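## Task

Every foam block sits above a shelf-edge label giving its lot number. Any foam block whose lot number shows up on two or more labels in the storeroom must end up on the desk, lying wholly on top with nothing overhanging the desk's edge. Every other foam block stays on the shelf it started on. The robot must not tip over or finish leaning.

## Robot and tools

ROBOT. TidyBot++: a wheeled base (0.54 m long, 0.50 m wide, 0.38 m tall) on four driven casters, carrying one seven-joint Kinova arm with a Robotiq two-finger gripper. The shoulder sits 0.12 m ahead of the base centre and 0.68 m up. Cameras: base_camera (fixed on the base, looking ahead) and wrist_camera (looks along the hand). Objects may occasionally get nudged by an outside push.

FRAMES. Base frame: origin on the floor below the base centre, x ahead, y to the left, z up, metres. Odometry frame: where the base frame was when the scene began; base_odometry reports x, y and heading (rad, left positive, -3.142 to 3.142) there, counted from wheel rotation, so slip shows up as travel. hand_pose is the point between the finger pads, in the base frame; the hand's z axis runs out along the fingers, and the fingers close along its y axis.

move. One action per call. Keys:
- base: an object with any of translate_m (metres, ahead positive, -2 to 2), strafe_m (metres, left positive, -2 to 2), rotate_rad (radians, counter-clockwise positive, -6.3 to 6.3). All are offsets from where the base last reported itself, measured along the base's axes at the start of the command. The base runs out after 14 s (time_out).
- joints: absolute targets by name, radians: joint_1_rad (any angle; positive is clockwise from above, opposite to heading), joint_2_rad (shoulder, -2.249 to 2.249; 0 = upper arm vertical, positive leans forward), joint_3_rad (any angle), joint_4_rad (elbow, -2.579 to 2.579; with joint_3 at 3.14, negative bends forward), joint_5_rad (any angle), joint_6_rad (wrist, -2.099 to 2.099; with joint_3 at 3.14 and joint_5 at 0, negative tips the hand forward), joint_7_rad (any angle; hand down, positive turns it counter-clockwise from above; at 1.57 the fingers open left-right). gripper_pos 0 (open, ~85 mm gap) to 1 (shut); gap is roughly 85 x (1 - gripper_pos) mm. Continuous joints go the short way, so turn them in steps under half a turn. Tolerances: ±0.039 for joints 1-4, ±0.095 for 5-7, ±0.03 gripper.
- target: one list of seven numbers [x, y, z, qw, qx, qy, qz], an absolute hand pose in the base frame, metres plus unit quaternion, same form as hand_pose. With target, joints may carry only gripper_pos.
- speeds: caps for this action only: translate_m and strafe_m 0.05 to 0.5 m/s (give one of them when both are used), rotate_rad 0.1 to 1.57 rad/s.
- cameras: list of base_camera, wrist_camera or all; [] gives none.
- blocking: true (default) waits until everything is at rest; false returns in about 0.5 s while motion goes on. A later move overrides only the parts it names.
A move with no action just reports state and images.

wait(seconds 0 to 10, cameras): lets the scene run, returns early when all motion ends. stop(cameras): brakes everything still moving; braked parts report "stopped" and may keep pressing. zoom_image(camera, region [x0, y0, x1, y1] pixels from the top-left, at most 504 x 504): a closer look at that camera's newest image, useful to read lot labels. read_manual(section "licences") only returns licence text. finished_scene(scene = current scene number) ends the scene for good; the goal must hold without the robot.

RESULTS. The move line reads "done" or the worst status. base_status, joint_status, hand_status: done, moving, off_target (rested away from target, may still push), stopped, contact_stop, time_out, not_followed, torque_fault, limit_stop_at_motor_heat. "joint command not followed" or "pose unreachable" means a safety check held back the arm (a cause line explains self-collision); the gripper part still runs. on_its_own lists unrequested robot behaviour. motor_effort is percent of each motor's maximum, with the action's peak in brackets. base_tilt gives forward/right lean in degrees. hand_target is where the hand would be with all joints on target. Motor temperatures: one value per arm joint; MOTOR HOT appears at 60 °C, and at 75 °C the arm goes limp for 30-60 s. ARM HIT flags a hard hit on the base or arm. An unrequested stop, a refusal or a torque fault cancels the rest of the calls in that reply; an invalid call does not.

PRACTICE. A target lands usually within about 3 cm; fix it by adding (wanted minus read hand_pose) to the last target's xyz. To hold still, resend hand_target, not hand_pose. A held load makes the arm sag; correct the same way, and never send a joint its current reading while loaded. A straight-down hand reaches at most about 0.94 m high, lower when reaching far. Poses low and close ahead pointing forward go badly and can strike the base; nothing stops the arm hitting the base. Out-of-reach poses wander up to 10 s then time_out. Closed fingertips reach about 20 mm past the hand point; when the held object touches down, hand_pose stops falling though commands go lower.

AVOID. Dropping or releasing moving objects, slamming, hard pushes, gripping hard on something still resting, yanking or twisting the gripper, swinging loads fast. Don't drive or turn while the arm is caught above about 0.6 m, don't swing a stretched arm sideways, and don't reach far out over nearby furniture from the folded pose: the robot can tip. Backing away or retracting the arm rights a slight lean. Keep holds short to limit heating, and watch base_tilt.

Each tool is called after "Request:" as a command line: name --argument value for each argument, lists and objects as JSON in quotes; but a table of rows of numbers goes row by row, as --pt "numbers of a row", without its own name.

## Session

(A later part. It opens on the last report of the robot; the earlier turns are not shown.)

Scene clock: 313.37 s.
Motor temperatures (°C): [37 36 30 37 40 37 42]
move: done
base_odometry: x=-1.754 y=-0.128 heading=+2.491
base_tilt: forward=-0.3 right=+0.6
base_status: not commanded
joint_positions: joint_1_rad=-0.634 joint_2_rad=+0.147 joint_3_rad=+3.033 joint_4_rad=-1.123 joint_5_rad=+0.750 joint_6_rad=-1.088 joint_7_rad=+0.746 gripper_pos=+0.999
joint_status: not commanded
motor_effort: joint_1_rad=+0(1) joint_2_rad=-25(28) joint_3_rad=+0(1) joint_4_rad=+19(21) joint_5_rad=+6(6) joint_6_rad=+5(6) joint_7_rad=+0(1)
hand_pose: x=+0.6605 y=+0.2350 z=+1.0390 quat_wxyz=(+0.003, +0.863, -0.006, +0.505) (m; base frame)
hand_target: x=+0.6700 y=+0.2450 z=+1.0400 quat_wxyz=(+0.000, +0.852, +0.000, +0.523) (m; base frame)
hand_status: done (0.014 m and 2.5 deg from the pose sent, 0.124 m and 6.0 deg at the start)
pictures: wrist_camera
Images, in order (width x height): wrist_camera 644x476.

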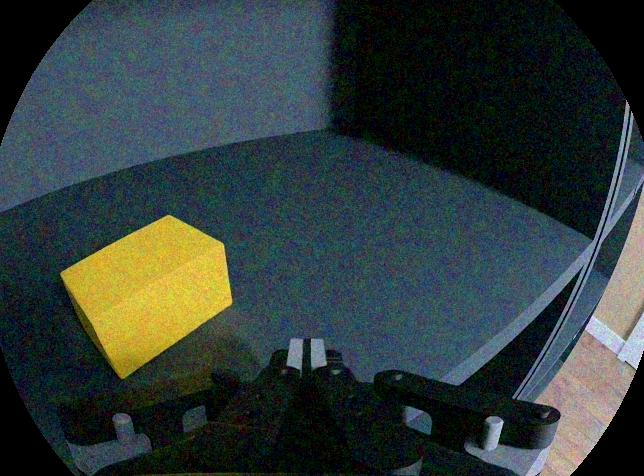

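Request:
move --target '[0.668, 0.300, 1.022, 0, 0.852, 0, 0.523]' --cameras '["wrist_camera"]'

Request:
move --target '[0.72, 0.318, 1.015, 0, 0.852, 0, 0.523]' --cameras '["wrist_camera"]'

Request:
move --target '[0.755, 0.335, 1.010, 0, 0.852, 0, 0.523]' --cameras '["wrist_camera"]'

Scene clock: 314.77 s.
Motor temperatures (°C): [37 36 30 37 40 37 42]
move: done
base_odometry: x=-1.754 y=-0.128 heading=+2.491
base_tilt: forward=-0.3 right=+0.6
base_status: not commanded
joint_positions: joint_1_rad=-0.810 joint_2_rad=+0.210 joint_3_rad=+3.115 joint_4_rad=-1.113 joint_5_rad=+0.792 joint_6_rad=-1.087 joint_7_rad=+0.652 gripper_pos=+0.999
joint_status: not commanded
motor_effort: joint_1_rad=+0(1) joint_2_rad=-26(28) joint_3_rad=+0(1) joint_4_rad=+20(21) joint_5_rad=+6(7) joint_6_rad=+5(6) joint_7_rad=+0(1)
hand_pose: x=+0.6539 y=+0.2980 z=+1.0174 quat_wxyz=(-0.010, +0.864, +0.008, +0.504) (m; base frame)
hand_target: x=+0.6680 y=+0.3000 z=+1.0220 quat_wxyz=(+0.000, +0.852, +0.000, +0.523) (m; base frame)
hand_status: done (0.015 m and 3.0 deg from the pose sent, 0.068 m and 2.5 deg at the start)
pictures: wrist_camera
Images, in order (width x height): wrist_camera 644x476.

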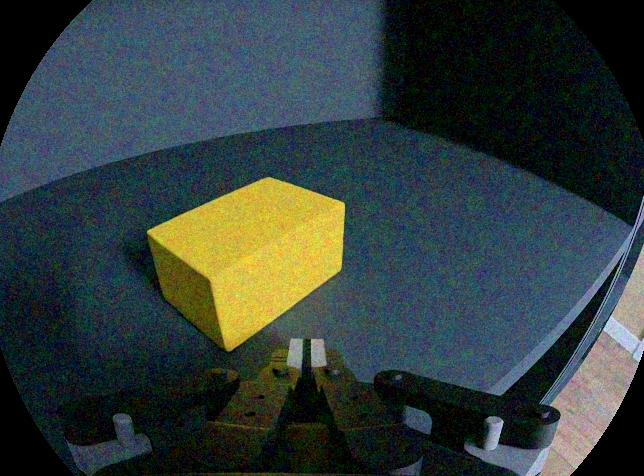

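Scene clock: 316.17 s.
Motor temperatures (°C): [37 36 30 37 40 37 42]
move: done
base_odometry: x=-1.754 y=-0.128 heading=+2.491
base_tilt: forward=-0.3 right=+0.6
base_status: not commanded
joint_positions: joint_1_rad=-0.852 joint_2_rad=+0.339 joint_3_rad=+3.298 joint_4_rad=-0.966 joint_5_rad=+0.773 joint_6_rad=-1.069 joint_7_rad=+0.678 gripper_pos=+0.999
joint_status: not commanded
motor_effort: joint_1_rad=-1(1) joint_2_rad=-30(33) joint_3_rad=+2(2) joint_4_rad=+20(21) joint_5_rad=+6(7) joint_6_rad=+6(6) joint_7_rad=+0(1)
hand_pose: x=+0.7177 y=+0.2831 z=+1.0225 quat_wxyz=(+0.028, +0.850, -0.027, +0.526) (m; base frame)
hand_target: x=+0.7200 y=+0.3180 z=+1.0150 quat_wxyz=(+0.000, +0.852, +0.000, +0.523) (m; base frame)
hand_status: done (0.036 m and 4.5 deg from the pose sent, 0.069 m and 3.0 deg at the start)
pictures: wrist_camera
Images, in order (width x height): wrist_camera 644x476.

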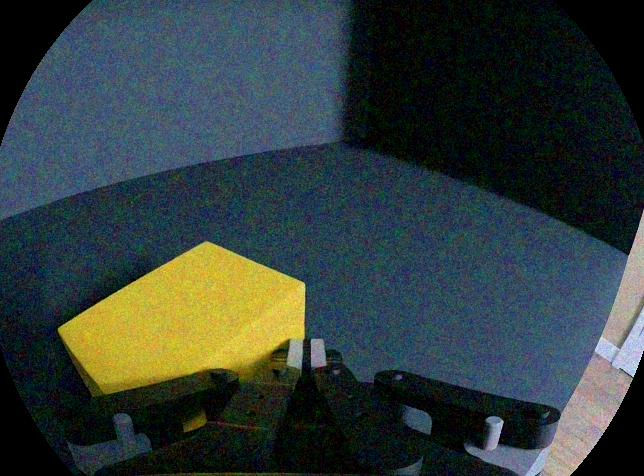

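Scene clock: 317.27 s.
Motor temperatures (°C): [37 36 30 37 40 37 42]
move: done
base_odometry: x=-1.754 y=-0.128 heading=+2.491
base_tilt: forward=-0.3 right=+0.6
base_status: not commanded
joint_positions: joint_1_rad=-0.855 joint_2_rad=+0.444 joint_3_rad=+3.398 joint_4_rad=-0.819 joint_5_rad=+0.659 joint_6_rad=-1.067 joint_7_rad=+0.756 gripper_pos=+0.999
joint_status: not commanded
motor_effort: joint_1_rad=-1(1) joint_2_rad=-33(35) joint_3_rad=+3(3) joint_4_rad=+19(21) joint_5_rad=+6(7) joint_6_rad=+6(6) joint_7_rad=+0(0)
hand_pose: x=+0.7526 y=+0.2963 z=+1.0204 quat_wxyz=(+0.029, +0.849, -0.031, +0.526) (m; base frame)
hand_target: x=+0.7550 y=+0.3350 z=+1.0100 quat_wxyz=(+0.000, +0.852, +0.000, +0.523) (m; base frame)
hand_status: done (0.040 m and 4.9 deg from the pose sent, 0.065 m and 4.5 deg at the start)
pictures: wrist_camera
Images, in order (width x height): wrist_camera 644x476.

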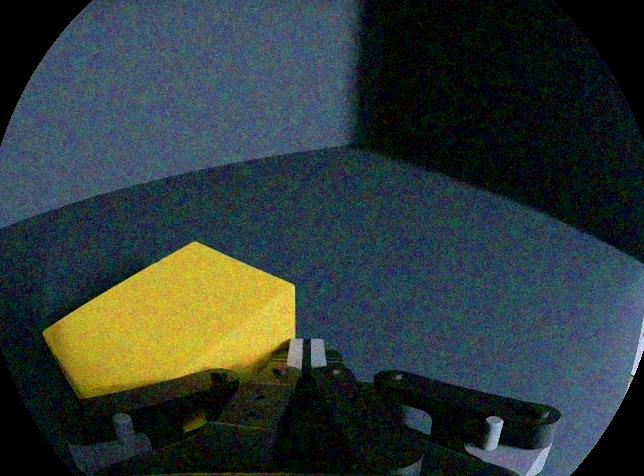

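Request:
move --target '[0.785, 0.395, 1.010, 0, 0.852, 0, 0.523]' --cameras '["wrist_camera"]'

Request:
move --target '[0.63, 0.36, 1.09, 0.025, 0.851, -0.0426, 0.522]' --joints '{"gripper_pos":0}' --cameras '["wrist_camera"]'

Scene clock: 319.17 s.
Motor temperatures (°C): [37 36 30 37 40 37 42]
move: done
base_odometry: x=-1.754 y=-0.128 heading=+2.491
base_tilt: forward=-0.3 right=+0.6
base_status: not commanded
joint_positions: joint_1_rad=-0.855 joint_2_rad=+0.695 joint_3_rad=+3.500 joint_4_rad=-0.347 joint_5_rad=+0.470 joint_6_rad=-1.164 joint_7_rad=+0.871 gripper_pos=+0.999
joint_status: not commanded
motor_effort: joint_1_rad=+0(1) joint_2_rad=-40(41) joint_3_rad=+3(4) joint_4_rad=+18(21) joint_5_rad=+6(6) joint_6_rad=+6(7) joint_7_rad=+0(1)
hand_pose: x=+0.7891 y=+0.3788 z=+1.0476 quat_wxyz=(-0.005, +0.829, -0.018, +0.558) (m; base frame)
hand_target: x=+0.7850 y=+0.3950 z=+1.0100 quat_wxyz=(+0.000, +0.852, +0.000, +0.523) (m; base frame)
hand_status: done (0.041 m and 5.3 deg from the pose sent, 0.104 m and 4.9 deg at the start)
pictures: wrist_camera
Images, in order (width x height): wrist_camera 644x476.

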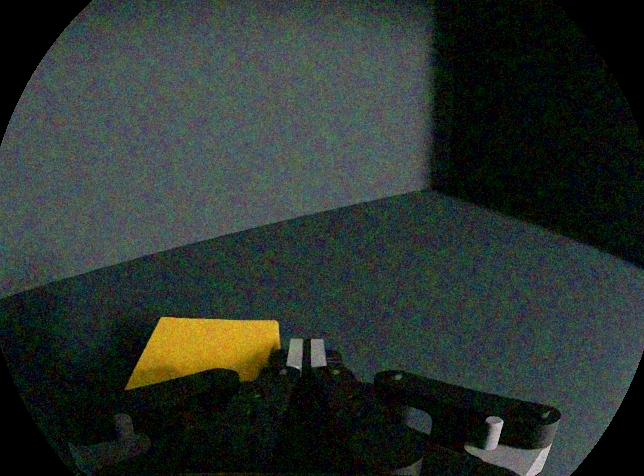

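Scene clock: 320.83 s.
Motor temperatures (°C): [37 36 30 37 40 37 42]
move: done
base_odometry: x=-1.754 y=-0.128 heading=+2.491
base_tilt: forward=-0.3 right=+0.6
base_status: not commanded
joint_positions: joint_1_rad=-1.131 joint_2_rad=+0.454 joint_3_rad=+3.495 joint_4_rad=-0.489 joint_5_rad=+0.633 joint_6_rad=-1.398 joint_7_rad=+0.812 gripper_pos=+0.000
joint_status: all done
motor_effort: joint_1_rad=+0(3) joint_2_rad=-32(42) joint_3_rad=+3(4) joint_4_rad=+17(20) joint_5_rad=+6(6) joint_6_rad=+6(7) joint_7_rad=+0(1)
hand_pose: x=+0.6308 y=+0.3707 z=+1.1119 quat_wxyz=(-0.012, +0.846, -0.023, +0.533) (m; base frame)
hand_target: x=+0.6300 y=+0.3600 z=+1.0900 quat_wxyz=(+0.025, +0.851, -0.043, +0.522) (m; base frame)
hand_status: done (0.024 m and 5.0 deg from the pose sent, 0.166 m and 6.5 deg at the start)
pictures: wrist_camera
Images, in order (width x height): wrist_camera 644x476.

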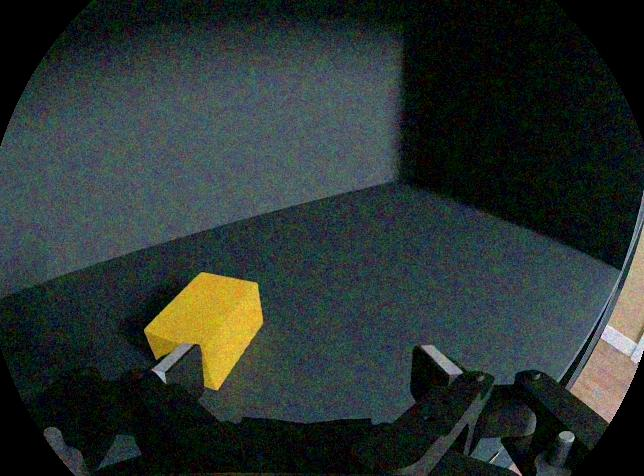

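Request:
move --base '{"strafe_m":0.09}' --cameras '[]'

Request:
move --target '[0.675, 0.405, 1.07, 0.0975, 0.837, -0.1588, 0.514]' --cameras '["wrist_camera"]'

Scene clock: 323.90 s.
Motor temperatures (°C): [37 36 30 37 40 37 42]
move: time_out
base_odometry: x=-1.804 y=-0.193 heading=+2.484
base_tilt: forward=-0.3 right=+0.6
base_status: strafe_m time_out (by the wheels' count: +0.082 of +0.090)
joint_positions: joint_1_rad=-1.141 joint_2_rad=+0.465 joint_3_rad=+3.491 joint_4_rad=-0.496 joint_5_rad=+0.640 joint_6_rad=-1.407 joint_7_rad=+0.811 gripper_pos=+0.000
joint_status: not commanded
motor_effort: joint_1_rad=+0(8) joint_2_rad=-31(42) joint_3_rad=+3(6) joint_4_rad=+17(20) joint_5_rad=+6(9) joint_6_rad=+7(7) joint_7_rad=+0(1)
hand_pose: x=+0.6285 y=+0.3777 z=+1.1020 quat_wxyz=(-0.005, +0.849, -0.017, +0.528) (m; base frame)
hand_target: x=+0.6300 y=+0.3600 z=+1.0900 quat_wxyz=(+0.025, +0.851, -0.043, +0.522) (m; base frame)
hand_status: not commanded
pictures: none
No camera images: "cameras" was empty.

not run: a stop that you did not command came earlier in this reply.

Request:
move --base '{"strafe_m":-0.015}' --cameras '[]'

Request:
move --target '[0.675, 0.405, 1.07, 0.0975, 0.837, -0.1588, 0.514]' --cameras '["base_camera","wrist_camera"]'

Scene clock: 324.77 s.
Motor temperatures (°C): [37 36 30 37 40 37 42]
move: done
base_odometry: x=-1.795 y=-0.181 heading=+2.483
base_tilt: forward=-0.4 right=+0.6
base_status: done
joint_positions: joint_1_rad=-1.138 joint_2_rad=+0.456 joint_3_rad=+3.491 joint_4_rad=-0.496 joint_5_rad=+0.641 joint_6_rad=-1.408 joint_7_rad=+0.811 gripper_pos=+0.000
joint_status: not commanded
motor_effort: joint_1_rad=-1(4) joint_2_rad=-31(36) joint_3_rad=+3(4) joint_4_rad=+17(18) joint_5_rad=+6(7) joint_6_rad=+6(7) joint_7_rad=+0(1)
hand_pose: x=+0.6280 y=+0.3728 z=+1.1064 quat_wxyz=(-0.007, +0.849, -0.020, +0.529) (m; base frame)
hand_target: x=+0.6300 y=+0.3600 z=+1.0900 quat_wxyz=(+0.025, +0.851, -0.043, +0.522) (m; base frame)
hand_status: not commanded
pictures: none
No camera images: "cameras" was empty.

Scene clock: 326.27 s.
Motor temperatures (°C): [37 36 30 37 40 37 42]
move: off_target
base_odometry: x=-1.795 y=-0.181 heading=+2.483
base_tilt: forward=-0.3 right=+0.6
base_status: not commanded
joint_positions: joint_1_rad=-1.138 joint_2_rad=+0.616 joint_3_rad=+3.692 joint_4_rad=-0.502 joint_5_rad=+0.585 joint_6_rad=-1.477 joint_7_rad=+0.618 gripper_pos=+0.000
joint_status: not commanded
motor_effort: joint_1_rad=+0(1) joint_2_rad=-35(39) joint_3_rad=+5(5) joint_4_rad=+17(19) joint_5_rad=+7(8) joint_6_rad=+5(7) joint_7_rad=+0(1)
hand_pose: x=+0.6690 y=+0.3523 z=+1.0242 quat_wxyz=(+0.070, +0.848, -0.136, +0.508) (m; base frame)
hand_target: x=+0.6591 y=+0.3552 z=+0.9952 quat_wxyz=(+0.066, +0.863, -0.160, +0.475) (m; base frame)
hand_status: off_target (0.070 m and 4.3 deg from the pose sent, 0.068 m and 20.0 deg at the start)
pictures: base_camera, wrist_camera
Images, in order (width x height): base_camera 644x364, wrist_camera 644x476.

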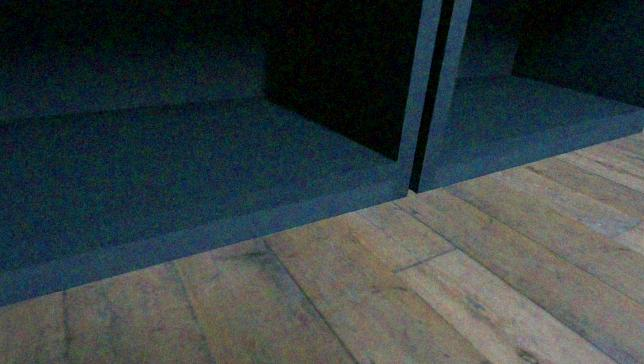

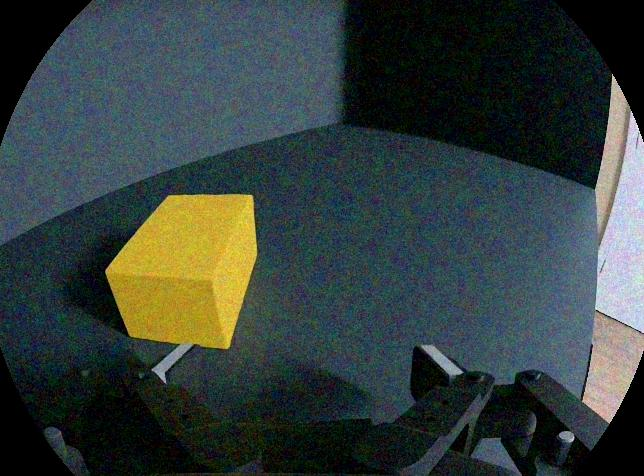

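Request:
move --target '[0.72, 0.42, 1.07, 0.109, 0.833, -0.1776, 0.511]' --cameras '["wrist_camera"]'

Scene clock: 329.40 s.
Motor temperatures (°C): [37 36 30 37 40 37 42]
move: off_target
base_odometry: x=-1.795 y=-0.181 heading=+2.483
base_tilt: forward=-0.3 right=+0.5
base_status: not commanded
joint_positions: joint_1_rad=-1.113 joint_2_rad=+0.636 joint_3_rad=+3.691 joint_4_rad=-0.499 joint_5_rad=+0.573 joint_6_rad=-1.477 joint_7_rad=+0.616 gripper_pos=+0.000
joint_status: not commanded
motor_effort: joint_1_rad=+0(2) joint_2_rad=-34(37) joint_3_rad=+4(5) joint_4_rad=+15(17) joint_5_rad=+6(7) joint_6_rad=+3(5) joint_7_rad=+0(1)
hand_pose: x=+0.6797 y=+0.3481 z=+1.0116 quat_wxyz=(+0.079, +0.849, -0.141, +0.502) (m; base frame)
hand_target: x=+0.6831 y=+0.3627 z=+0.9668 quat_wxyz=(+0.073, +0.868, -0.152, +0.467) (m; base frame)
hand_status: off_target (0.101 m and 5.8 deg from the pose sent, 0.096 m and 6.8 deg at the start)
pictures: wrist_camera
Images, in order (width x height): wrist_camera 644x476.

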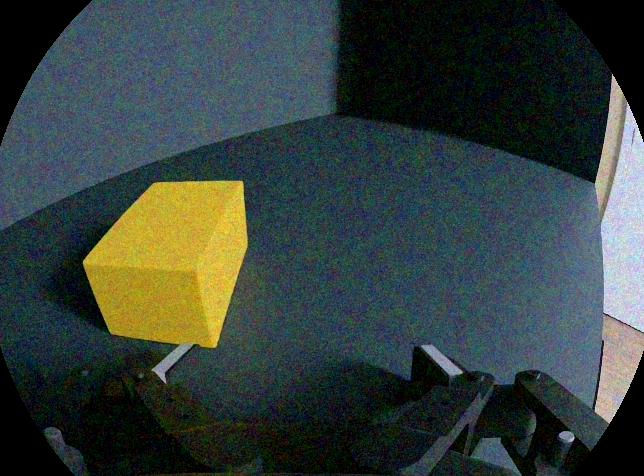

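Request:
move --target '[0.62, 0.30, 1.12, 0, 0.852, 0, 0.523]' --joints '{"gripper_pos":1}' --cameras '[]'

Request:
move --target '[0.50, 0.1, 1.17, 0, 0.852, 0, 0.523]' --cameras '[]'

Request:
move --base '{"strafe_m":-0.06,"rotate_rad":0.35}' --cameras '["base_camera","wrist_camera"]'

Scene clock: 331.57 s.
Motor temperatures (°C): [37 36 30 37 40 37 42]
move: done
base_odometry: x=-1.795 y=-0.181 heading=+2.483
base_tilt: forward=-0.3 right=+0.6
base_status: not commanded
joint_positions: joint_1_rad=-0.985 joint_2_rad=+0.255 joint_3_rad=+3.229 joint_4_rad=-0.688 joint_5_rad=+0.717 joint_6_rad=-1.419 joint_7_rad=+0.789 gripper_pos=+0.999
joint_status: all done
motor_effort: joint_1_rad=-1(2) joint_2_rad=-26(36) joint_3_rad=+1(5) joint_4_rad=+17(19) joint_5_rad=+6(7) joint_6_rad=+7(7) joint_7_rad=+0(1)
hand_pose: x=+0.6015 y=+0.3007 z=+1.1178 quat_wxyz=(-0.033, +0.866, -0.028, +0.499) (m; base frame)
hand_target: x=+0.6200 y=+0.3000 z=+1.1200 quat_wxyz=(+0.000, +0.852, +0.000, +0.523) (m; base frame)
hand_status: done (0.019 m and 5.8 deg from the pose sent, 0.133 m and 18.7 deg at the start)
pictures: none
No camera images: "cameras" was empty.

Scene clock: 333.93 s.
Motor temperatures (°C): [37 36 30 37 40 37 42]
move: done
base_odometry: x=-1.795 y=-0.181 heading=+2.483
base_tilt: forward=-0.3 right=+0.6
base_status: not commanded
joint_positions: joint_1_rad=+0.092 joint_2_rad=-0.221 joint_3_rad=+2.726 joint_4_rad=-0.968 joint_5_rad=+0.312 joint_6_rad=-1.360 joint_7_rad=+1.230 gripper_pos=+0.999
joint_status: not commanded
motor_effort: joint_1_rad=+0(2) joint_2_rad=-7(27) joint_3_rad=+1(2) joint_4_rad=+16(18) joint_5_rad=+3(6) joint_6_rad=+7(8) joint_7_rad=+0(1)
hand_pose: x=+0.4975 y=+0.0728 z=+1.1723 quat_wxyz=(+0.021, +0.855, -0.036, +0.517) (m; base frame)
hand_target: x=+0.5000 y=+0.1000 z=+1.1700 quat_wxyz=(+0.000, +0.852, +0.000, +0.523) (m; base frame)
hand_status: done (0.027 m and 4.8 deg from the pose sent, 0.231 m and 5.8 deg at the start)
pictures: none
No camera images: "cameras" was empty.

Scene clock: 335.20 s.
Motor temperatures (°C): [37 36 30 37 40 37 42]
move: done
base_odometry: x=-1.758 y=-0.133 heading=+2.833
base_tilt: forward=-0.3 right=+0.6
base_status: done
joint_positions: joint_1_rad=+0.098 joint_2_rad=-0.223 joint_3_rad=+2.715 joint_4_rad=-0.970 joint_5_rad=+0.300 joint_6_rad=-1.357 joint_7_rad=+1.232 gripper_pos=+0.999
joint_status: not commanded
motor_effort: joint_1_rad=-1(2) joint_2_rad=-6(10) joint_3_rad=+1(3) joint_4_rad=+16(18) joint_5_rad=+3(4) joint_6_rad=+7(8) joint_7_rad=+0(0)
hand_pose: x=+0.4964 y=+0.0793 z=+1.1716 quat_wxyz=(+0.017, +0.855, -0.030, +0.517) (m; base frame)
hand_target: x=+0.5000 y=+0.1000 z=+1.1700 quat_wxyz=(+0.000, +0.852, +0.000, +0.523) (m; base frame)
hand_status: not commanded
pictures: base_camera, wrist_camera
Images, in order (width x height): base_camera 644x364, wrist_camera 644x476.

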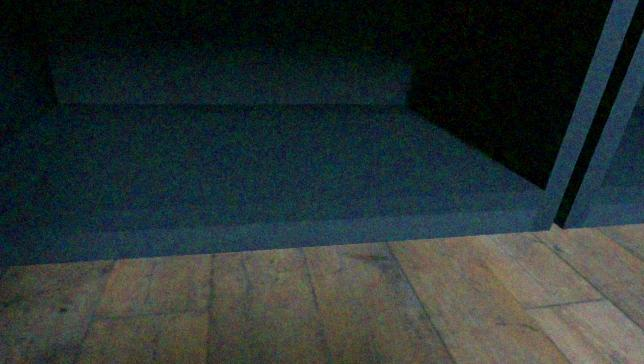

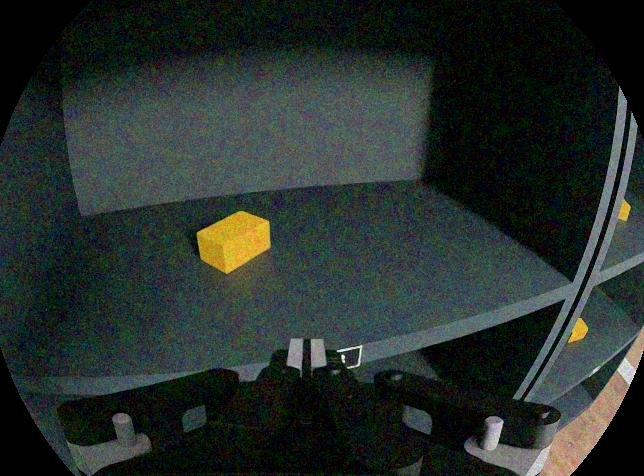

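Request:
move --target '[0.78, 0.122, 1.08, 0, 0.852, 0, 0.523]' --cameras '[]'

Request:
move --target '[0.82, 0.122, 1.022, 0, 0.852, 0, 0.523]' --cameras '["wrist_camera"]'

Scene clock: 337.60 s.
Motor temperatures (°C): [37 36 30 37 40 37 42]
move: done
base_odometry: x=-1.758 y=-0.133 heading=+2.833
base_tilt: forward=-0.3 right=+0.6
base_status: not commanded
joint_positions: joint_1_rad=-0.342 joint_2_rad=+0.274 joint_3_rad=+3.217 joint_4_rad=-0.856 joint_5_rad=+0.300 joint_6_rad=-1.012 joint_7_rad=+1.232 gripper_pos=+0.999
joint_status: not commanded
motor_effort: joint_1_rad=-1(2) joint_2_rad=-30(33) joint_3_rad=+1(2) joint_4_rad=+21(22) joint_5_rad=+3(4) joint_6_rad=+8(8) joint_7_rad=+0(1)
hand_pose: x=+0.7693 y=+0.1083 z=+1.0647 quat_wxyz=(+0.009, +0.866, -0.016, +0.499) (m; base frame)
hand_target: x=+0.7800 y=+0.1220 z=+1.0800 quat_wxyz=(+0.000, +0.852, +0.000, +0.523) (m; base frame)
hand_status: done (0.023 m and 3.8 deg from the pose sent, 0.301 m and 4.0 deg at the start)
pictures: none
No camera images: "cameras" was empty.

Scene clock: 338.97 s.
Motor temperatures (°C): [37 36 30 37 40 37 42]
move: done
base_odometry: x=-1.758 y=-0.133 heading=+2.833
base_tilt: forward=-0.3 right=+0.6
base_status: not commanded
joint_positions: joint_1_rad=-0.342 joint_2_rad=+0.313 joint_3_rad=+3.255 joint_4_rad=-0.946 joint_5_rad=+0.300 joint_6_rad=-0.833 joint_7_rad=+1.232 gripper_pos=+0.999
joint_status: not commanded
motor_effort: joint_1_rad=-1(1) joint_2_rad=-31(34) joint_3_rad=+1(1) joint_4_rad=+21(24) joint_5_rad=+3(3) joint_6_rad=+8(8) joint_7_rad=+0(1)
hand_pose: x=+0.8087 y=+0.1089 z=+1.0364 quat_wxyz=(+0.014, +0.853, -0.004, +0.521) (m; base frame)
hand_target: x=+0.8200 y=+0.1220 z=+1.0220 quat_wxyz=(+0.000, +0.852, +0.000, +0.523) (m; base frame)
hand_status: done (0.023 m and 1.7 deg from the pose sent, 0.068 m and 3.8 deg at the start)
pictures: wrist_camera
Images, in order (width x height): wrist_camera 644x476.

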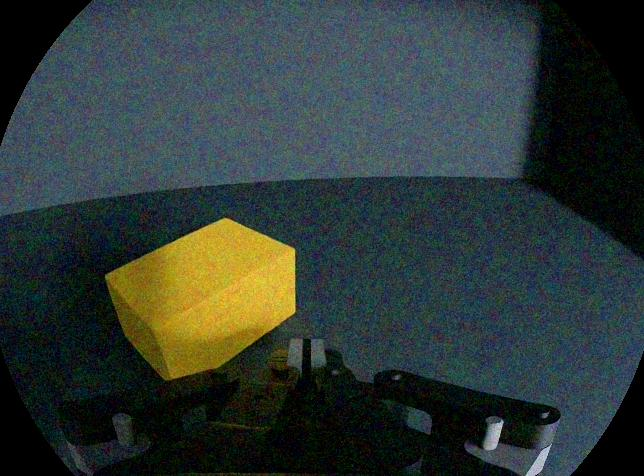

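Request:
move --target '[0.815, 0.150, 1.008, 0, 0.852, 0, 0.523]' --cameras '["wrist_camera"]'

Request:
move --target '[0.87, 0.153, 1.005, 0, 0.852, 0, 0.523]' --cameras '["wrist_camera"]'

Request:
move --target '[0.905, 0.170, 1.000, 0, 0.852, 0, 0.523]' --cameras '["wrist_camera"]'

Scene clock: 340.23 s.
Motor temperatures (°C): [37 36 30 37 40 37 42]
move: done
base_odometry: x=-1.758 y=-0.133 heading=+2.833
base_tilt: forward=-0.3 right=+0.6
base_status: not commanded
joint_positions: joint_1_rad=-0.422 joint_2_rad=+0.313 joint_3_rad=+3.281 joint_4_rad=-0.989 joint_5_rad=+0.308 joint_6_rad=-0.809 joint_7_rad=+1.172 gripper_pos=+0.999
joint_status: not commanded
motor_effort: joint_1_rad=+0(2) joint_2_rad=-32(33) joint_3_rad=+1(2) joint_4_rad=+21(22) joint_5_rad=+3(3) joint_6_rad=+7(8) joint_7_rad=+0(1)
hand_pose: x=+0.8024 y=+0.1491 z=+1.0195 quat_wxyz=(-0.007, +0.857, +0.001, +0.515) (m; base frame)
hand_target: x=+0.8150 y=+0.1500 z=+1.0080 quat_wxyz=(+0.000, +0.852, +0.000, +0.523) (m; base frame)
hand_status: done (0.017 m and 1.4 deg from the pose sent, 0.050 m and 1.7 deg at the start)
pictures: wrist_camera
Images, in order (width x height): wrist_camera 644x476.

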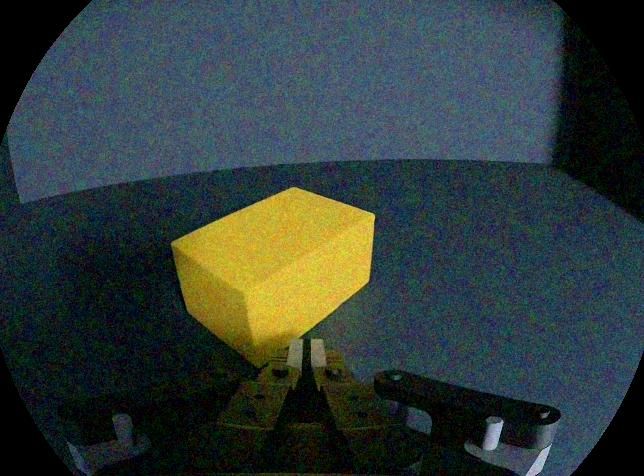

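Scene clock: 341.47 s.
Motor temperatures (°C): [37 36 30 37 40 37 42]
move: done
base_odometry: x=-1.758 y=-0.133 heading=+2.833
base_tilt: forward=-0.3 right=+0.6
base_status: not commanded
joint_positions: joint_1_rad=-0.410 joint_2_rad=+0.459 joint_3_rad=+3.308 joint_4_rad=-0.807 joint_5_rad=+0.293 joint_6_rad=-0.809 joint_7_rad=+1.191 gripper_pos=+0.999
joint_status: not commanded
motor_effort: joint_1_rad=-1(1) joint_2_rad=-36(37) joint_3_rad=+2(2) joint_4_rad=+21(22) joint_5_rad=+3(3) joint_6_rad=+8(8) joint_7_rad=+0(1)
hand_pose: x=+0.8595 y=+0.1572 z=+1.0190 quat_wxyz=(+0.006, +0.846, +0.001, +0.533) (m; base frame)
hand_target: x=+0.8700 y=+0.1530 z=+1.0050 quat_wxyz=(+0.000, +0.852, +0.000, +0.523) (m; base frame)
hand_status: done (0.018 m and 1.5 deg from the pose sent, 0.069 m and 1.4 deg at the start)
pictures: wrist_camera
Images, in order (width x height): wrist_camera 644x476.

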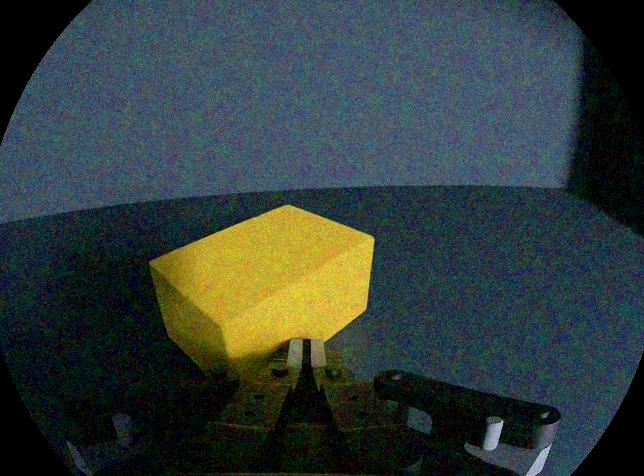

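Scene clock: 342.70 s.
Motor temperatures (°C): [37 36 30 37 40 37 42]
move: done
base_odometry: x=-1.758 y=-0.133 heading=+2.833
base_tilt: forward=-0.3 right=+0.6
base_status: not commanded
joint_positions: joint_1_rad=-0.404 joint_2_rad=+0.588 joint_3_rad=+3.323 joint_4_rad=-0.594 joint_5_rad=+0.257 joint_6_rad=-0.843 joint_7_rad=+1.206 gripper_pos=+0.999
joint_status: not commanded
motor_effort: joint_1_rad=+0(1) joint_2_rad=-40(42) joint_3_rad=+2(2) joint_4_rad=+21(22) joint_5_rad=+3(3) joint_6_rad=+8(8) joint_7_rad=+0(1)
hand_pose: x=+0.8997 y=+0.1776 z=+1.0309 quat_wxyz=(+0.000, +0.833, +0.001, +0.553) (m; base frame)
hand_target: x=+0.9050 y=+0.1700 z=+1.0000 quat_wxyz=(+0.000, +0.852, +0.000, +0.523) (m; base frame)
hand_status: done (0.032 m and 4.1 deg from the pose sent, 0.051 m and 1.5 deg at the start)
pictures: wrist_camera
Images, in order (width x height): wrist_camera 644x476.

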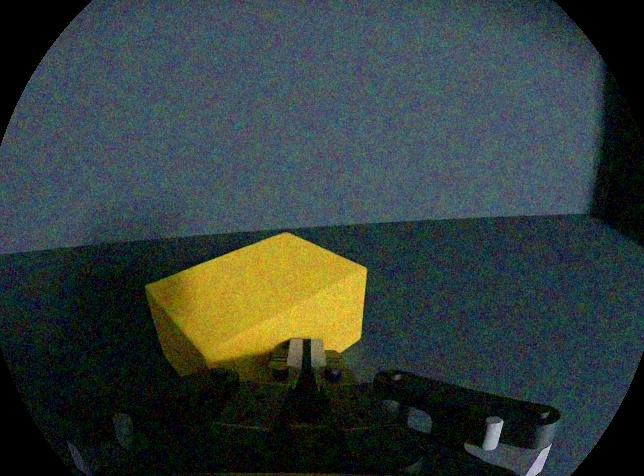

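Request:
move --target '[0.83, 0.22, 1.08, 0, 0.852, 0, 0.523]' --cameras '[]'

Request:
move --base '{"translate_m":0.1}' --cameras '[]'

Request:
move --target '[0.80, 0.29, 1.05, 0, 0.852, 0, 0.523]' --cameras '["wrist_camera"]'

Scene clock: 344.80 s.
Motor temperatures (°C): [37 36 30 37 40 37 42]
move: done
base_odometry: x=-1.758 y=-0.133 heading=+2.833
base_tilt: forward=-0.3 right=+0.6
base_status: not commanded
joint_positions: joint_1_rad=-0.508 joint_2_rad=+0.582 joint_3_rad=+3.361 joint_4_rad=-0.339 joint_5_rad=+0.257 joint_6_rad=-1.143 joint_7_rad=+1.206 gripper_pos=+0.999
joint_status: not commanded
motor_effort: joint_1_rad=+0(3) joint_2_rad=-36(42) joint_3_rad=+2(2) joint_4_rad=+18(22) joint_5_rad=+3(4) joint_6_rad=+8(8) joint_7_rad=+0(1)
hand_pose: x=+0.8344 y=+0.2182 z=+1.0961 quat_wxyz=(-0.006, +0.839, -0.001, +0.544) (m; base frame)
hand_target: x=+0.8300 y=+0.2200 z=+1.0800 quat_wxyz=(+0.000, +0.852, +0.000, +0.523) (m; base frame)
hand_status: done (0.017 m and 2.9 deg from the pose sent, 0.095 m and 4.1 deg at the start)
pictures: none
No camera images: "cameras" was empty.

Scene clock: 346.07 s.
Motor temperatures (°C): [37 36 30 37 40 37 42]
move: done
base_odometry: x=-1.853 y=-0.103 heading=+2.835
base_tilt: forward=-0.3 right=+0.6
base_status: done
joint_positions: joint_1_rad=-0.509 joint_2_rad=+0.584 joint_3_rad=+3.363 joint_4_rad=-0.338 joint_5_rad=+0.257 joint_6_rad=-1.147 joint_7_rad=+1.206 gripper_pos=+0.999
joint_status: not commanded
motor_effort: joint_1_rad=+0(2) joint_2_rad=-37(41) joint_3_rad=+1(2) joint_4_rad=+19(20) joint_5_rad=+3(4) joint_6_rad=+7(8) joint_7_rad=+0(1)
hand_pose: x=+0.8347 y=+0.2182 z=+1.0940 quat_wxyz=(-0.005, +0.841, -0.001, +0.542) (m; base frame)
hand_target: x=+0.8300 y=+0.2200 z=+1.0800 quat_wxyz=(+0.000, +0.852, +0.000, +0.523) (m; base frame)
hand_status: not commanded
pictures: none
No camera images: "cameras" was empty.

Scene clock: 347.53 s.
Motor temperatures (°C): [37 36 30 37 40 37 42]
move: done
base_odometry: x=-1.853 y=-0.103 heading=+2.835
base_tilt: forward=-0.3 right=+0.6
base_status: not commanded
joint_positions: joint_1_rad=-0.703 joint_2_rad=+0.552 joint_3_rad=+3.403 joint_4_rad=-0.494 joint_5_rad=+0.318 joint_6_rad=-1.147 joint_7_rad=+1.078 gripper_pos=+0.999
joint_status: not commanded
motor_effort: joint_1_rad=+0(3) joint_2_rad=-37(39) joint_3_rad=+2(4) joint_4_rad=+19(20) joint_5_rad=+4(5) joint_6_rad=+7(8) joint_7_rad=+0(1)
hand_pose: x=+0.7893 y=+0.3057 z=+1.0466 quat_wxyz=(-0.022, +0.862, +0.016, +0.506) (m; base frame)
hand_target: x=+0.8000 y=+0.2900 z=+1.0500 quat_wxyz=(+0.000, +0.852, +0.000, +0.523) (m; base frame)
hand_status: done (0.019 m and 3.9 deg from the pose sent, 0.091 m and 2.6 deg at the start)
pictures: wrist_camera
Images, in order (width x height): wrist_camera 644x476.

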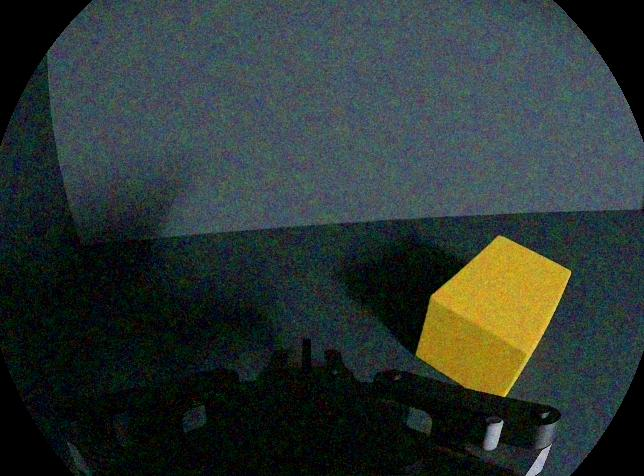

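Request:
move --target '[0.792, 0.285, 1.018, 0, 0.852, 0, 0.523]' --cameras '["wrist_camera"]'

Request:
move --target '[0.792, 0.22, 1.014, 0, 0.852, 0, 0.523]' --cameras '["wrist_camera"]'

Request:
move --target '[0.792, 0.18, 1.014, 0, 0.852, 0, 0.523]' --cameras '["wrist_camera"]'

Scene clock: 349.10 s.
Motor temperatures (°C): [37 36 30 37 40 37 42]
move: done
base_odometry: x=-1.853 y=-0.103 heading=+2.835
base_tilt: forward=-0.3 right=+0.6
base_status: not commanded
joint_positions: joint_1_rad=-0.719 joint_2_rad=+0.465 joint_3_rad=+3.403 joint_4_rad=-0.744 joint_5_rad=+0.415 joint_6_rad=-1.017 joint_7_rad=+0.972 gripper_pos=+0.999
joint_status: not commanded
motor_effort: joint_1_rad=+0(1) joint_2_rad=-34(37) joint_3_rad=+2(3) joint_4_rad=+20(20) joint_5_rad=+4(4) joint_6_rad=+6(7) joint_7_rad=+0(1)
hand_pose: x=+0.7871 y=+0.2764 z=+1.0189 quat_wxyz=(-0.006, +0.863, -0.006, +0.506) (m; base frame)
hand_target: x=+0.7920 y=+0.2850 z=+1.0180 quat_wxyz=(+0.000, +0.852, +0.000, +0.523) (m; base frame)
hand_status: done (0.010 m and 2.5 deg from the pose sent, 0.035 m and 3.9 deg at the start)
pictures: wrist_camera
Images, in order (width x height): wrist_camera 644x476.

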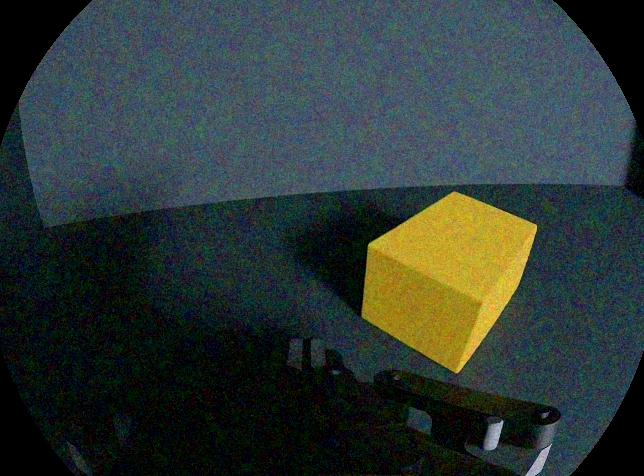

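Scene clock: 350.27 s.
Motor temperatures (°C): [37 36 30 37 40 37 42]
move: done
base_odometry: x=-1.853 y=-0.103 heading=+2.835
base_tilt: forward=-0.3 right=+0.6
base_status: not commanded
joint_positions: joint_1_rad=-0.622 joint_2_rad=+0.353 joint_3_rad=+3.345 joint_4_rad=-0.925 joint_5_rad=+0.418 joint_6_rad=-0.906 joint_7_rad=+0.972 gripper_pos=+0.999
joint_status: not commanded
motor_effort: joint_1_rad=-1(2) joint_2_rad=-31(35) joint_3_rad=+2(3) joint_4_rad=+20(20) joint_5_rad=+4(4) joint_6_rad=+7(7) joint_7_rad=-1(1)
hand_pose: x=+0.7817 y=+0.2220 z=+1.0185 quat_wxyz=(-0.019, +0.860, -0.019, +0.509) (m; base frame)
hand_target: x=+0.7920 y=+0.2200 z=+1.0140 quat_wxyz=(+0.000, +0.852, +0.000, +0.523) (m; base frame)
hand_status: done (0.011 m and 3.6 deg from the pose sent, 0.057 m and 2.5 deg at the start)
pictures: wrist_camera
Images, in order (width x height): wrist_camera 644x476.

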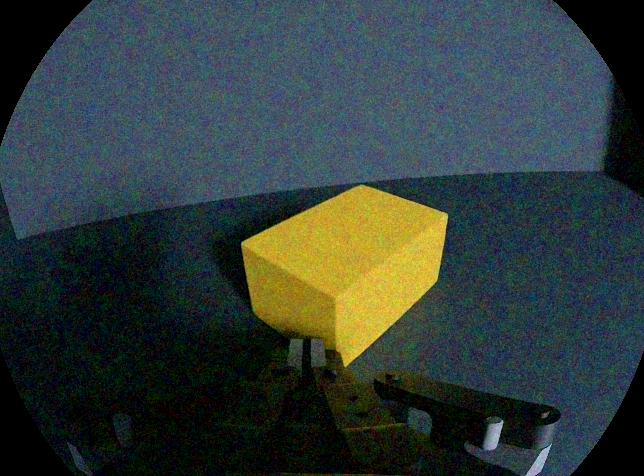

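Scene clock: 351.23 s.
Motor temperatures (°C): [37 36 30 37 40 37 42]
move: done
base_odometry: x=-1.853 y=-0.103 heading=+2.835
base_tilt: forward=-0.3 right=+0.6
base_status: not commanded
joint_positions: joint_1_rad=-0.527 joint_2_rad=+0.307 joint_3_rad=+3.302 joint_4_rad=-0.999 joint_5_rad=+0.418 joint_6_rad=-0.850 joint_7_rad=+0.997 gripper_pos=+0.999
joint_status: not commanded
motor_effort: joint_1_rad=-1(2) joint_2_rad=-31(32) joint_3_rad=+1(3) joint_4_rad=+21(22) joint_5_rad=+3(4) joint_6_rad=+7(7) joint_7_rad=+0(1)
hand_pose: x=+0.7854 y=+0.1781 z=+1.0184 quat_wxyz=(-0.013, +0.857, -0.028, +0.514) (m; base frame)
hand_target: x=+0.7920 y=+0.1800 z=+1.0140 quat_wxyz=(+0.000, +0.852, +0.000, +0.523) (m; base frame)
hand_status: done (0.008 m and 3.7 deg from the pose sent, 0.043 m and 3.6 deg at the start)
pictures: wrist_camera
Images, in order (width x height): wrist_camera 644x476.

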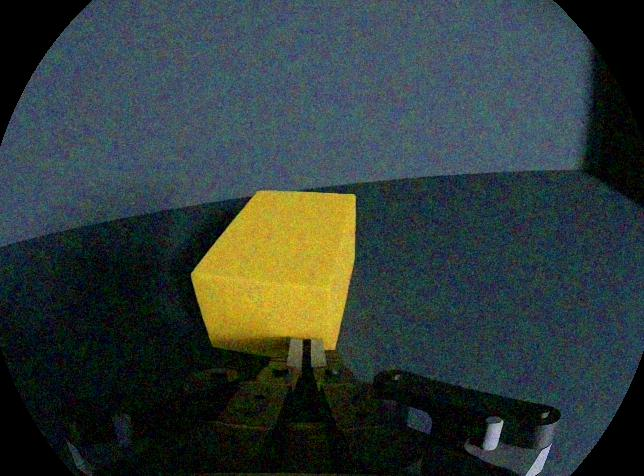

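Request:
move --target '[0.74, 0.19, 1.06, 0.034, 0.85, -0.0554, 0.522]' --joints '{"gripper_pos":0}' --cameras '["wrist_camera"]'

Request:
move --target '[0.78, 0.206, 1.025, 0.034, 0.85, -0.0554, 0.522]' --cameras '["wrist_camera"]'

Scene clock: 352.87 s.
Motor temperatures (°C): [37 36 30 37 40 37 42]
move: done
base_odometry: x=-1.853 y=-0.103 heading=+2.835
base_tilt: forward=-0.3 right=+0.6
base_status: not commanded
joint_positions: joint_1_rad=-0.654 joint_2_rad=+0.286 joint_3_rad=+3.295 joint_4_rad=-0.915 joint_5_rad=+0.572 joint_6_rad=-1.019 joint_7_rad=+0.893 gripper_pos=+0.000
joint_status: all done
motor_effort: joint_1_rad=-1(2) joint_2_rad=-29(32) joint_3_rad=+1(3) joint_4_rad=+20(22) joint_5_rad=+5(5) joint_6_rad=+6(8) joint_7_rad=+0(1)
hand_pose: x=+0.7443 y=+0.2026 z=+1.0570 quat_wxyz=(+0.011, +0.852, -0.038, +0.521) (m; base frame)
hand_target: x=+0.7400 y=+0.1900 z=+1.0600 quat_wxyz=(+0.034, +0.850, -0.055, +0.522) (m; base frame)
hand_status: done (0.014 m and 3.3 deg from the pose sent, 0.063 m and 6.3 deg at the start)
pictures: wrist_camera
Images, in order (width x height): wrist_camera 644x476.

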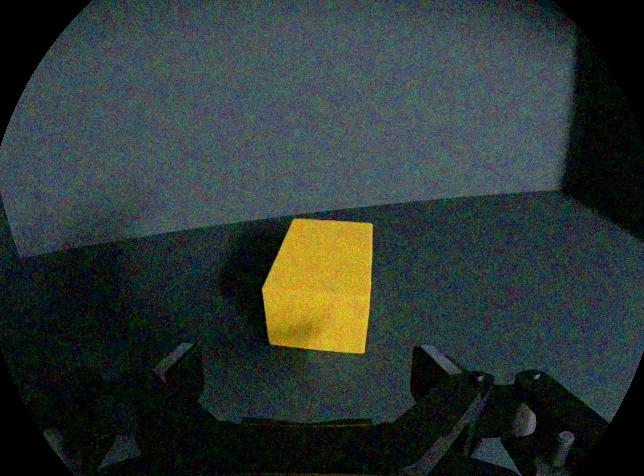

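Scene clock: 353.93 s.
Motor temperatures (°C): [37 36 30 37 40 37 42]
move: done
base_odometry: x=-1.853 y=-0.103 heading=+2.835
base_tilt: forward=-0.3 right=+0.6
base_status: not commanded
joint_positions: joint_1_rad=-0.669 joint_2_rad=+0.359 joint_3_rad=+3.367 joint_4_rad=-0.910 joint_5_rad=+0.573 joint_6_rad=-1.009 joint_7_rad=+0.880 gripper_pos=+0.000
joint_status: not commanded
motor_effort: joint_1_rad=-1(2) joint_2_rad=-32(35) joint_3_rad=+2(3) joint_4_rad=+20(21) joint_5_rad=+5(5) joint_6_rad=+6(7) joint_7_rad=+0(1)
hand_pose: x=+0.7726 y=+0.1937 z=+1.0214 quat_wxyz=(+0.045, +0.858, -0.049, +0.509) (m; base frame)
hand_target: x=+0.7800 y=+0.2060 z=+1.0250 quat_wxyz=(+0.034, +0.850, -0.055, +0.522) (m; base frame)
hand_status: done (0.015 m and 2.3 deg from the pose sent, 0.048 m and 3.3 deg at the start)
pictures: wrist_camera
Images, in order (width x height): wrist_camera 644x476.

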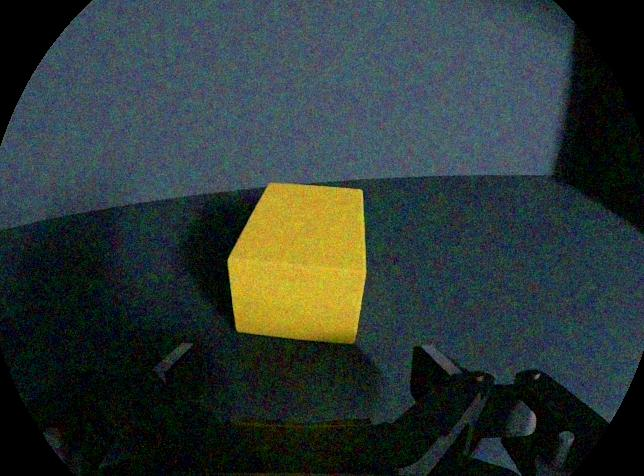

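Request:
move --target '[0.82, 0.200, 1.003, 0.06, 0.846, -0.0978, 0.5195]' --cameras '["wrist_camera"]'

Request:
move --target '[0.845, 0.196, 0.996, 0.06, 0.846, -0.0978, 0.5195]' --cameras '["wrist_camera"]'

Scene clock: 355.47 s.
Motor temperatures (°C): [37 36 30 37 40 37 42]
move: done
base_odometry: x=-1.853 y=-0.103 heading=+2.835
base_tilt: forward=-0.3 right=+0.6
base_status: not commanded
joint_positions: joint_1_rad=-0.680 joint_2_rad=+0.490 joint_3_rad=+3.483 joint_4_rad=-0.779 joint_5_rad=+0.573 joint_6_rad=-1.009 joint_7_rad=+0.847 gripper_pos=+0.000
joint_status: not commanded
motor_effort: joint_1_rad=-1(1) joint_2_rad=-36(38) joint_3_rad=+4(4) joint_4_rad=+20(22) joint_5_rad=+6(6) joint_6_rad=+6(7) joint_7_rad=-1(1)
hand_pose: x=+0.8198 y=+0.1814 z=+1.0174 quat_wxyz=(+0.083, +0.840, -0.081, +0.529) (m; base frame)
hand_target: x=+0.8200 y=+0.2000 z=+1.0030 quat_wxyz=(+0.060, +0.847, -0.098, +0.520) (m; base frame)
hand_status: done (0.024 m and 3.6 deg from the pose sent, 0.051 m and 6.2 deg at the start)
pictures: wrist_camera
Images, in order (width x height): wrist_camera 644x476.

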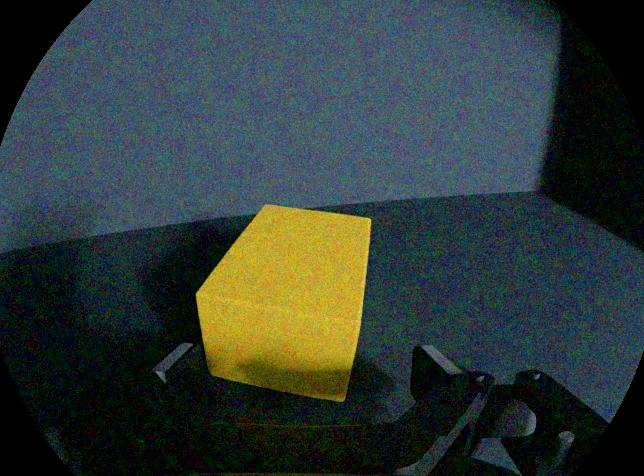

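Scene clock: 356.40 s.
Motor temperatures (°C): [37 36 30 37 40 37 42]
move: done
base_odometry: x=-1.853 y=-0.103 heading=+2.835
base_tilt: forward=-0.3 right=+0.6
base_status: not commanded
joint_positions: joint_1_rad=-0.669 joint_2_rad=+0.543 joint_3_rad=+3.500 joint_4_rad=-0.700 joint_5_rad=+0.535 joint_6_rad=-1.009 joint_7_rad=+0.847 gripper_pos=+0.000
joint_status: not commanded
motor_effort: joint_1_rad=+0(1) joint_2_rad=-37(38) joint_3_rad=+4(4) joint_4_rad=+20(21) joint_5_rad=+5(6) joint_6_rad=+6(7) joint_7_rad=+0(1)
hand_pose: x=+0.8368 y=+0.1922 z=+1.0198 quat_wxyz=(+0.073, +0.835, -0.087, +0.538) (m; base frame)
hand_target: x=+0.8450 y=+0.1960 z=+0.9960 quat_wxyz=(+0.060, +0.847, -0.098, +0.520) (m; base frame)
hand_status: done (0.025 m and 3.1 deg from the pose sent, 0.036 m and 3.6 deg at the start)
pictures: wrist_camera
Images, in order (width x height): wrist_camera 644x476.

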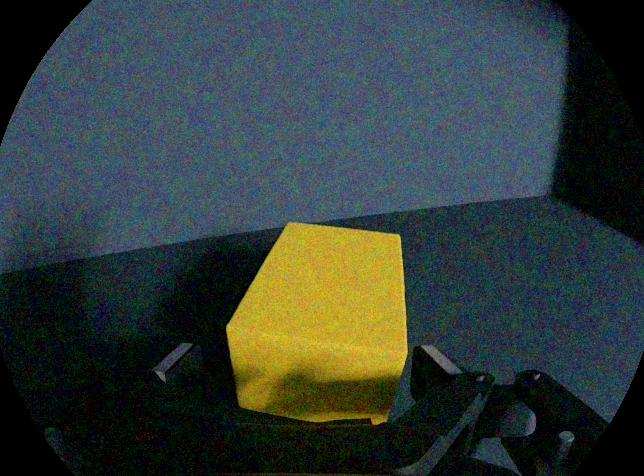

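Request:
move --target '[0.855, 0.187, 0.99, 0.0937, 0.838, -0.1526, 0.5145]' --cameras '["wrist_camera"]'

Scene clock: 357.70 s.
Motor temperatures (°C): [37 36 30 37 40 37 42]
move: done
base_odometry: x=-1.853 y=-0.103 heading=+2.835
base_tilt: forward=-0.3 right=+0.6
base_status: not commanded
joint_positions: joint_1_rad=-0.669 joint_2_rad=+0.657 joint_3_rad=+3.568 joint_4_rad=-0.515 joint_5_rad=+0.530 joint_6_rad=-1.118 joint_7_rad=+0.829 gripper_pos=+0.000
joint_status: not commanded
motor_effort: joint_1_rad=-1(1) joint_2_rad=-39(41) joint_3_rad=+4(5) joint_4_rad=+19(21) joint_5_rad=+6(6) joint_6_rad=+6(7) joint_7_rad=+0(1)
hand_pose: x=+0.8536 y=+0.1889 z=+1.0230 quat_wxyz=(+0.109, +0.823, -0.119, +0.545) (m; base frame)
hand_target: x=+0.8550 y=+0.1870 z=+0.9900 quat_wxyz=(+0.094, +0.838, -0.153, +0.515) (m; base frame)
hand_status: done (0.033 m and 5.8 deg from the pose sent, 0.035 m and 8.3 deg at the start)
pictures: wrist_camera
Images, in order (width x height): wrist_camera 644x476.

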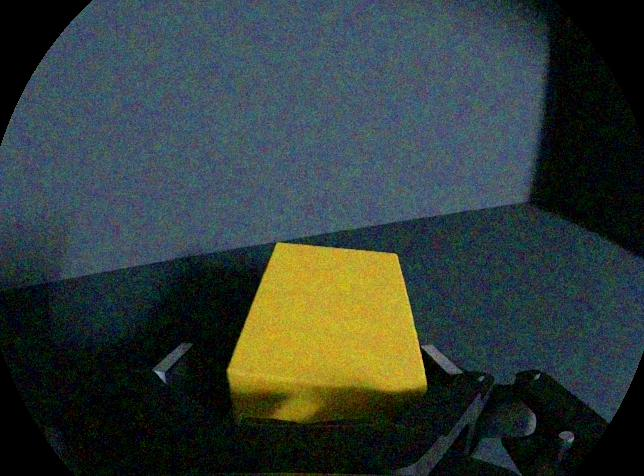

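Request:
move --target '[0.848, 0.178, 1.015, 0.0937, 0.838, -0.1526, 0.5145]' --cameras '[]'

Request:
move --target '[0.848, 0.175, 0.988, 0.0937, 0.838, -0.1526, 0.5145]' --cameras '["wrist_camera"]'

Scene clock: 359.50 s.
Motor temperatures (°C): [37 36 30 37 40 37 42]
move: done
base_odometry: x=-1.853 y=-0.103 heading=+2.835
base_tilt: forward=-0.3 right=+0.6
base_status: not commanded
joint_positions: joint_1_rad=-0.642 joint_2_rad=+0.663 joint_3_rad=+3.568 joint_4_rad=-0.410 joint_5_rad=+0.505 joint_6_rad=-1.191 joint_7_rad=+0.829 gripper_pos=+0.000
joint_status: not commanded
motor_effort: joint_1_rad=+0(1) joint_2_rad=-40(41) joint_3_rad=+4(5) joint_4_rad=+18(20) joint_5_rad=+6(6) joint_6_rad=+7(7) joint_7_rad=+0(1)
hand_pose: x=+0.8457 y=+0.1762 z=+1.0510 quat_wxyz=(+0.097, +0.815, -0.148, +0.551) (m; base frame)
hand_target: x=+0.8480 y=+0.1780 z=+1.0150 quat_wxyz=(+0.094, +0.838, -0.153, +0.515) (m; base frame)
hand_status: done (0.036 m and 5.0 deg from the pose sent, 0.015 m and 5.8 deg at the start)
pictures: none
No camera images: "cameras" was empty.

Scene clock: 360.70 s.
Motor temperatures (°C): [37 36 30 37 40 37 42]
move: off_target
base_odometry: x=-1.853 y=-0.103 heading=+2.835
base_tilt: forward=-0.3 right=+0.6
base_status: not commanded
joint_positions: joint_1_rad=-0.650 joint_2_rad=+0.619 joint_3_rad=+3.569 joint_4_rad=-0.566 joint_5_rad=+0.505 joint_6_rad=-1.147 joint_7_rad=+0.801 gripper_pos=+0.000
joint_status: not commanded
motor_effort: joint_1_rad=+0(1) joint_2_rad=-36(40) joint_3_rad=+4(4) joint_4_rad=+17(19) joint_5_rad=+5(6) joint_6_rad=+4(7) joint_7_rad=+0(1)
hand_pose: x=+0.8424 y=+0.1604 z=+1.0135 quat_wxyz=(+0.104, +0.832, -0.152, +0.523) (m; base frame)
hand_target: x=+0.8480 y=+0.1750 z=+0.9880 quat_wxyz=(+0.094, +0.838, -0.153, +0.515) (m; base frame)
hand_status: off_target (0.030 m and 1.6 deg from the pose sent, 0.063 m and 5.0 deg at the start)
pictures: wrist_camera
Images, in order (width x height): wrist_camera 644x476.

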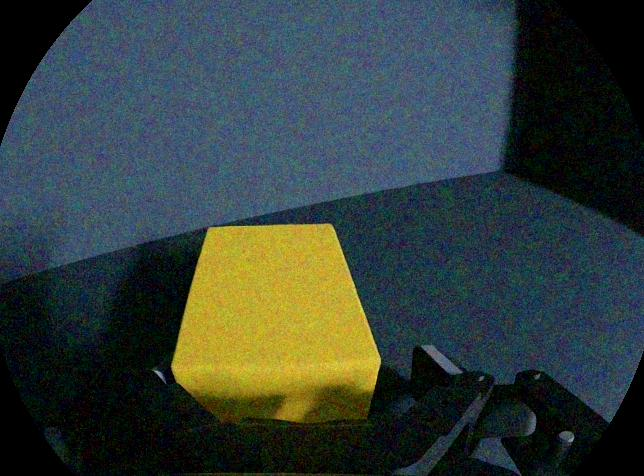

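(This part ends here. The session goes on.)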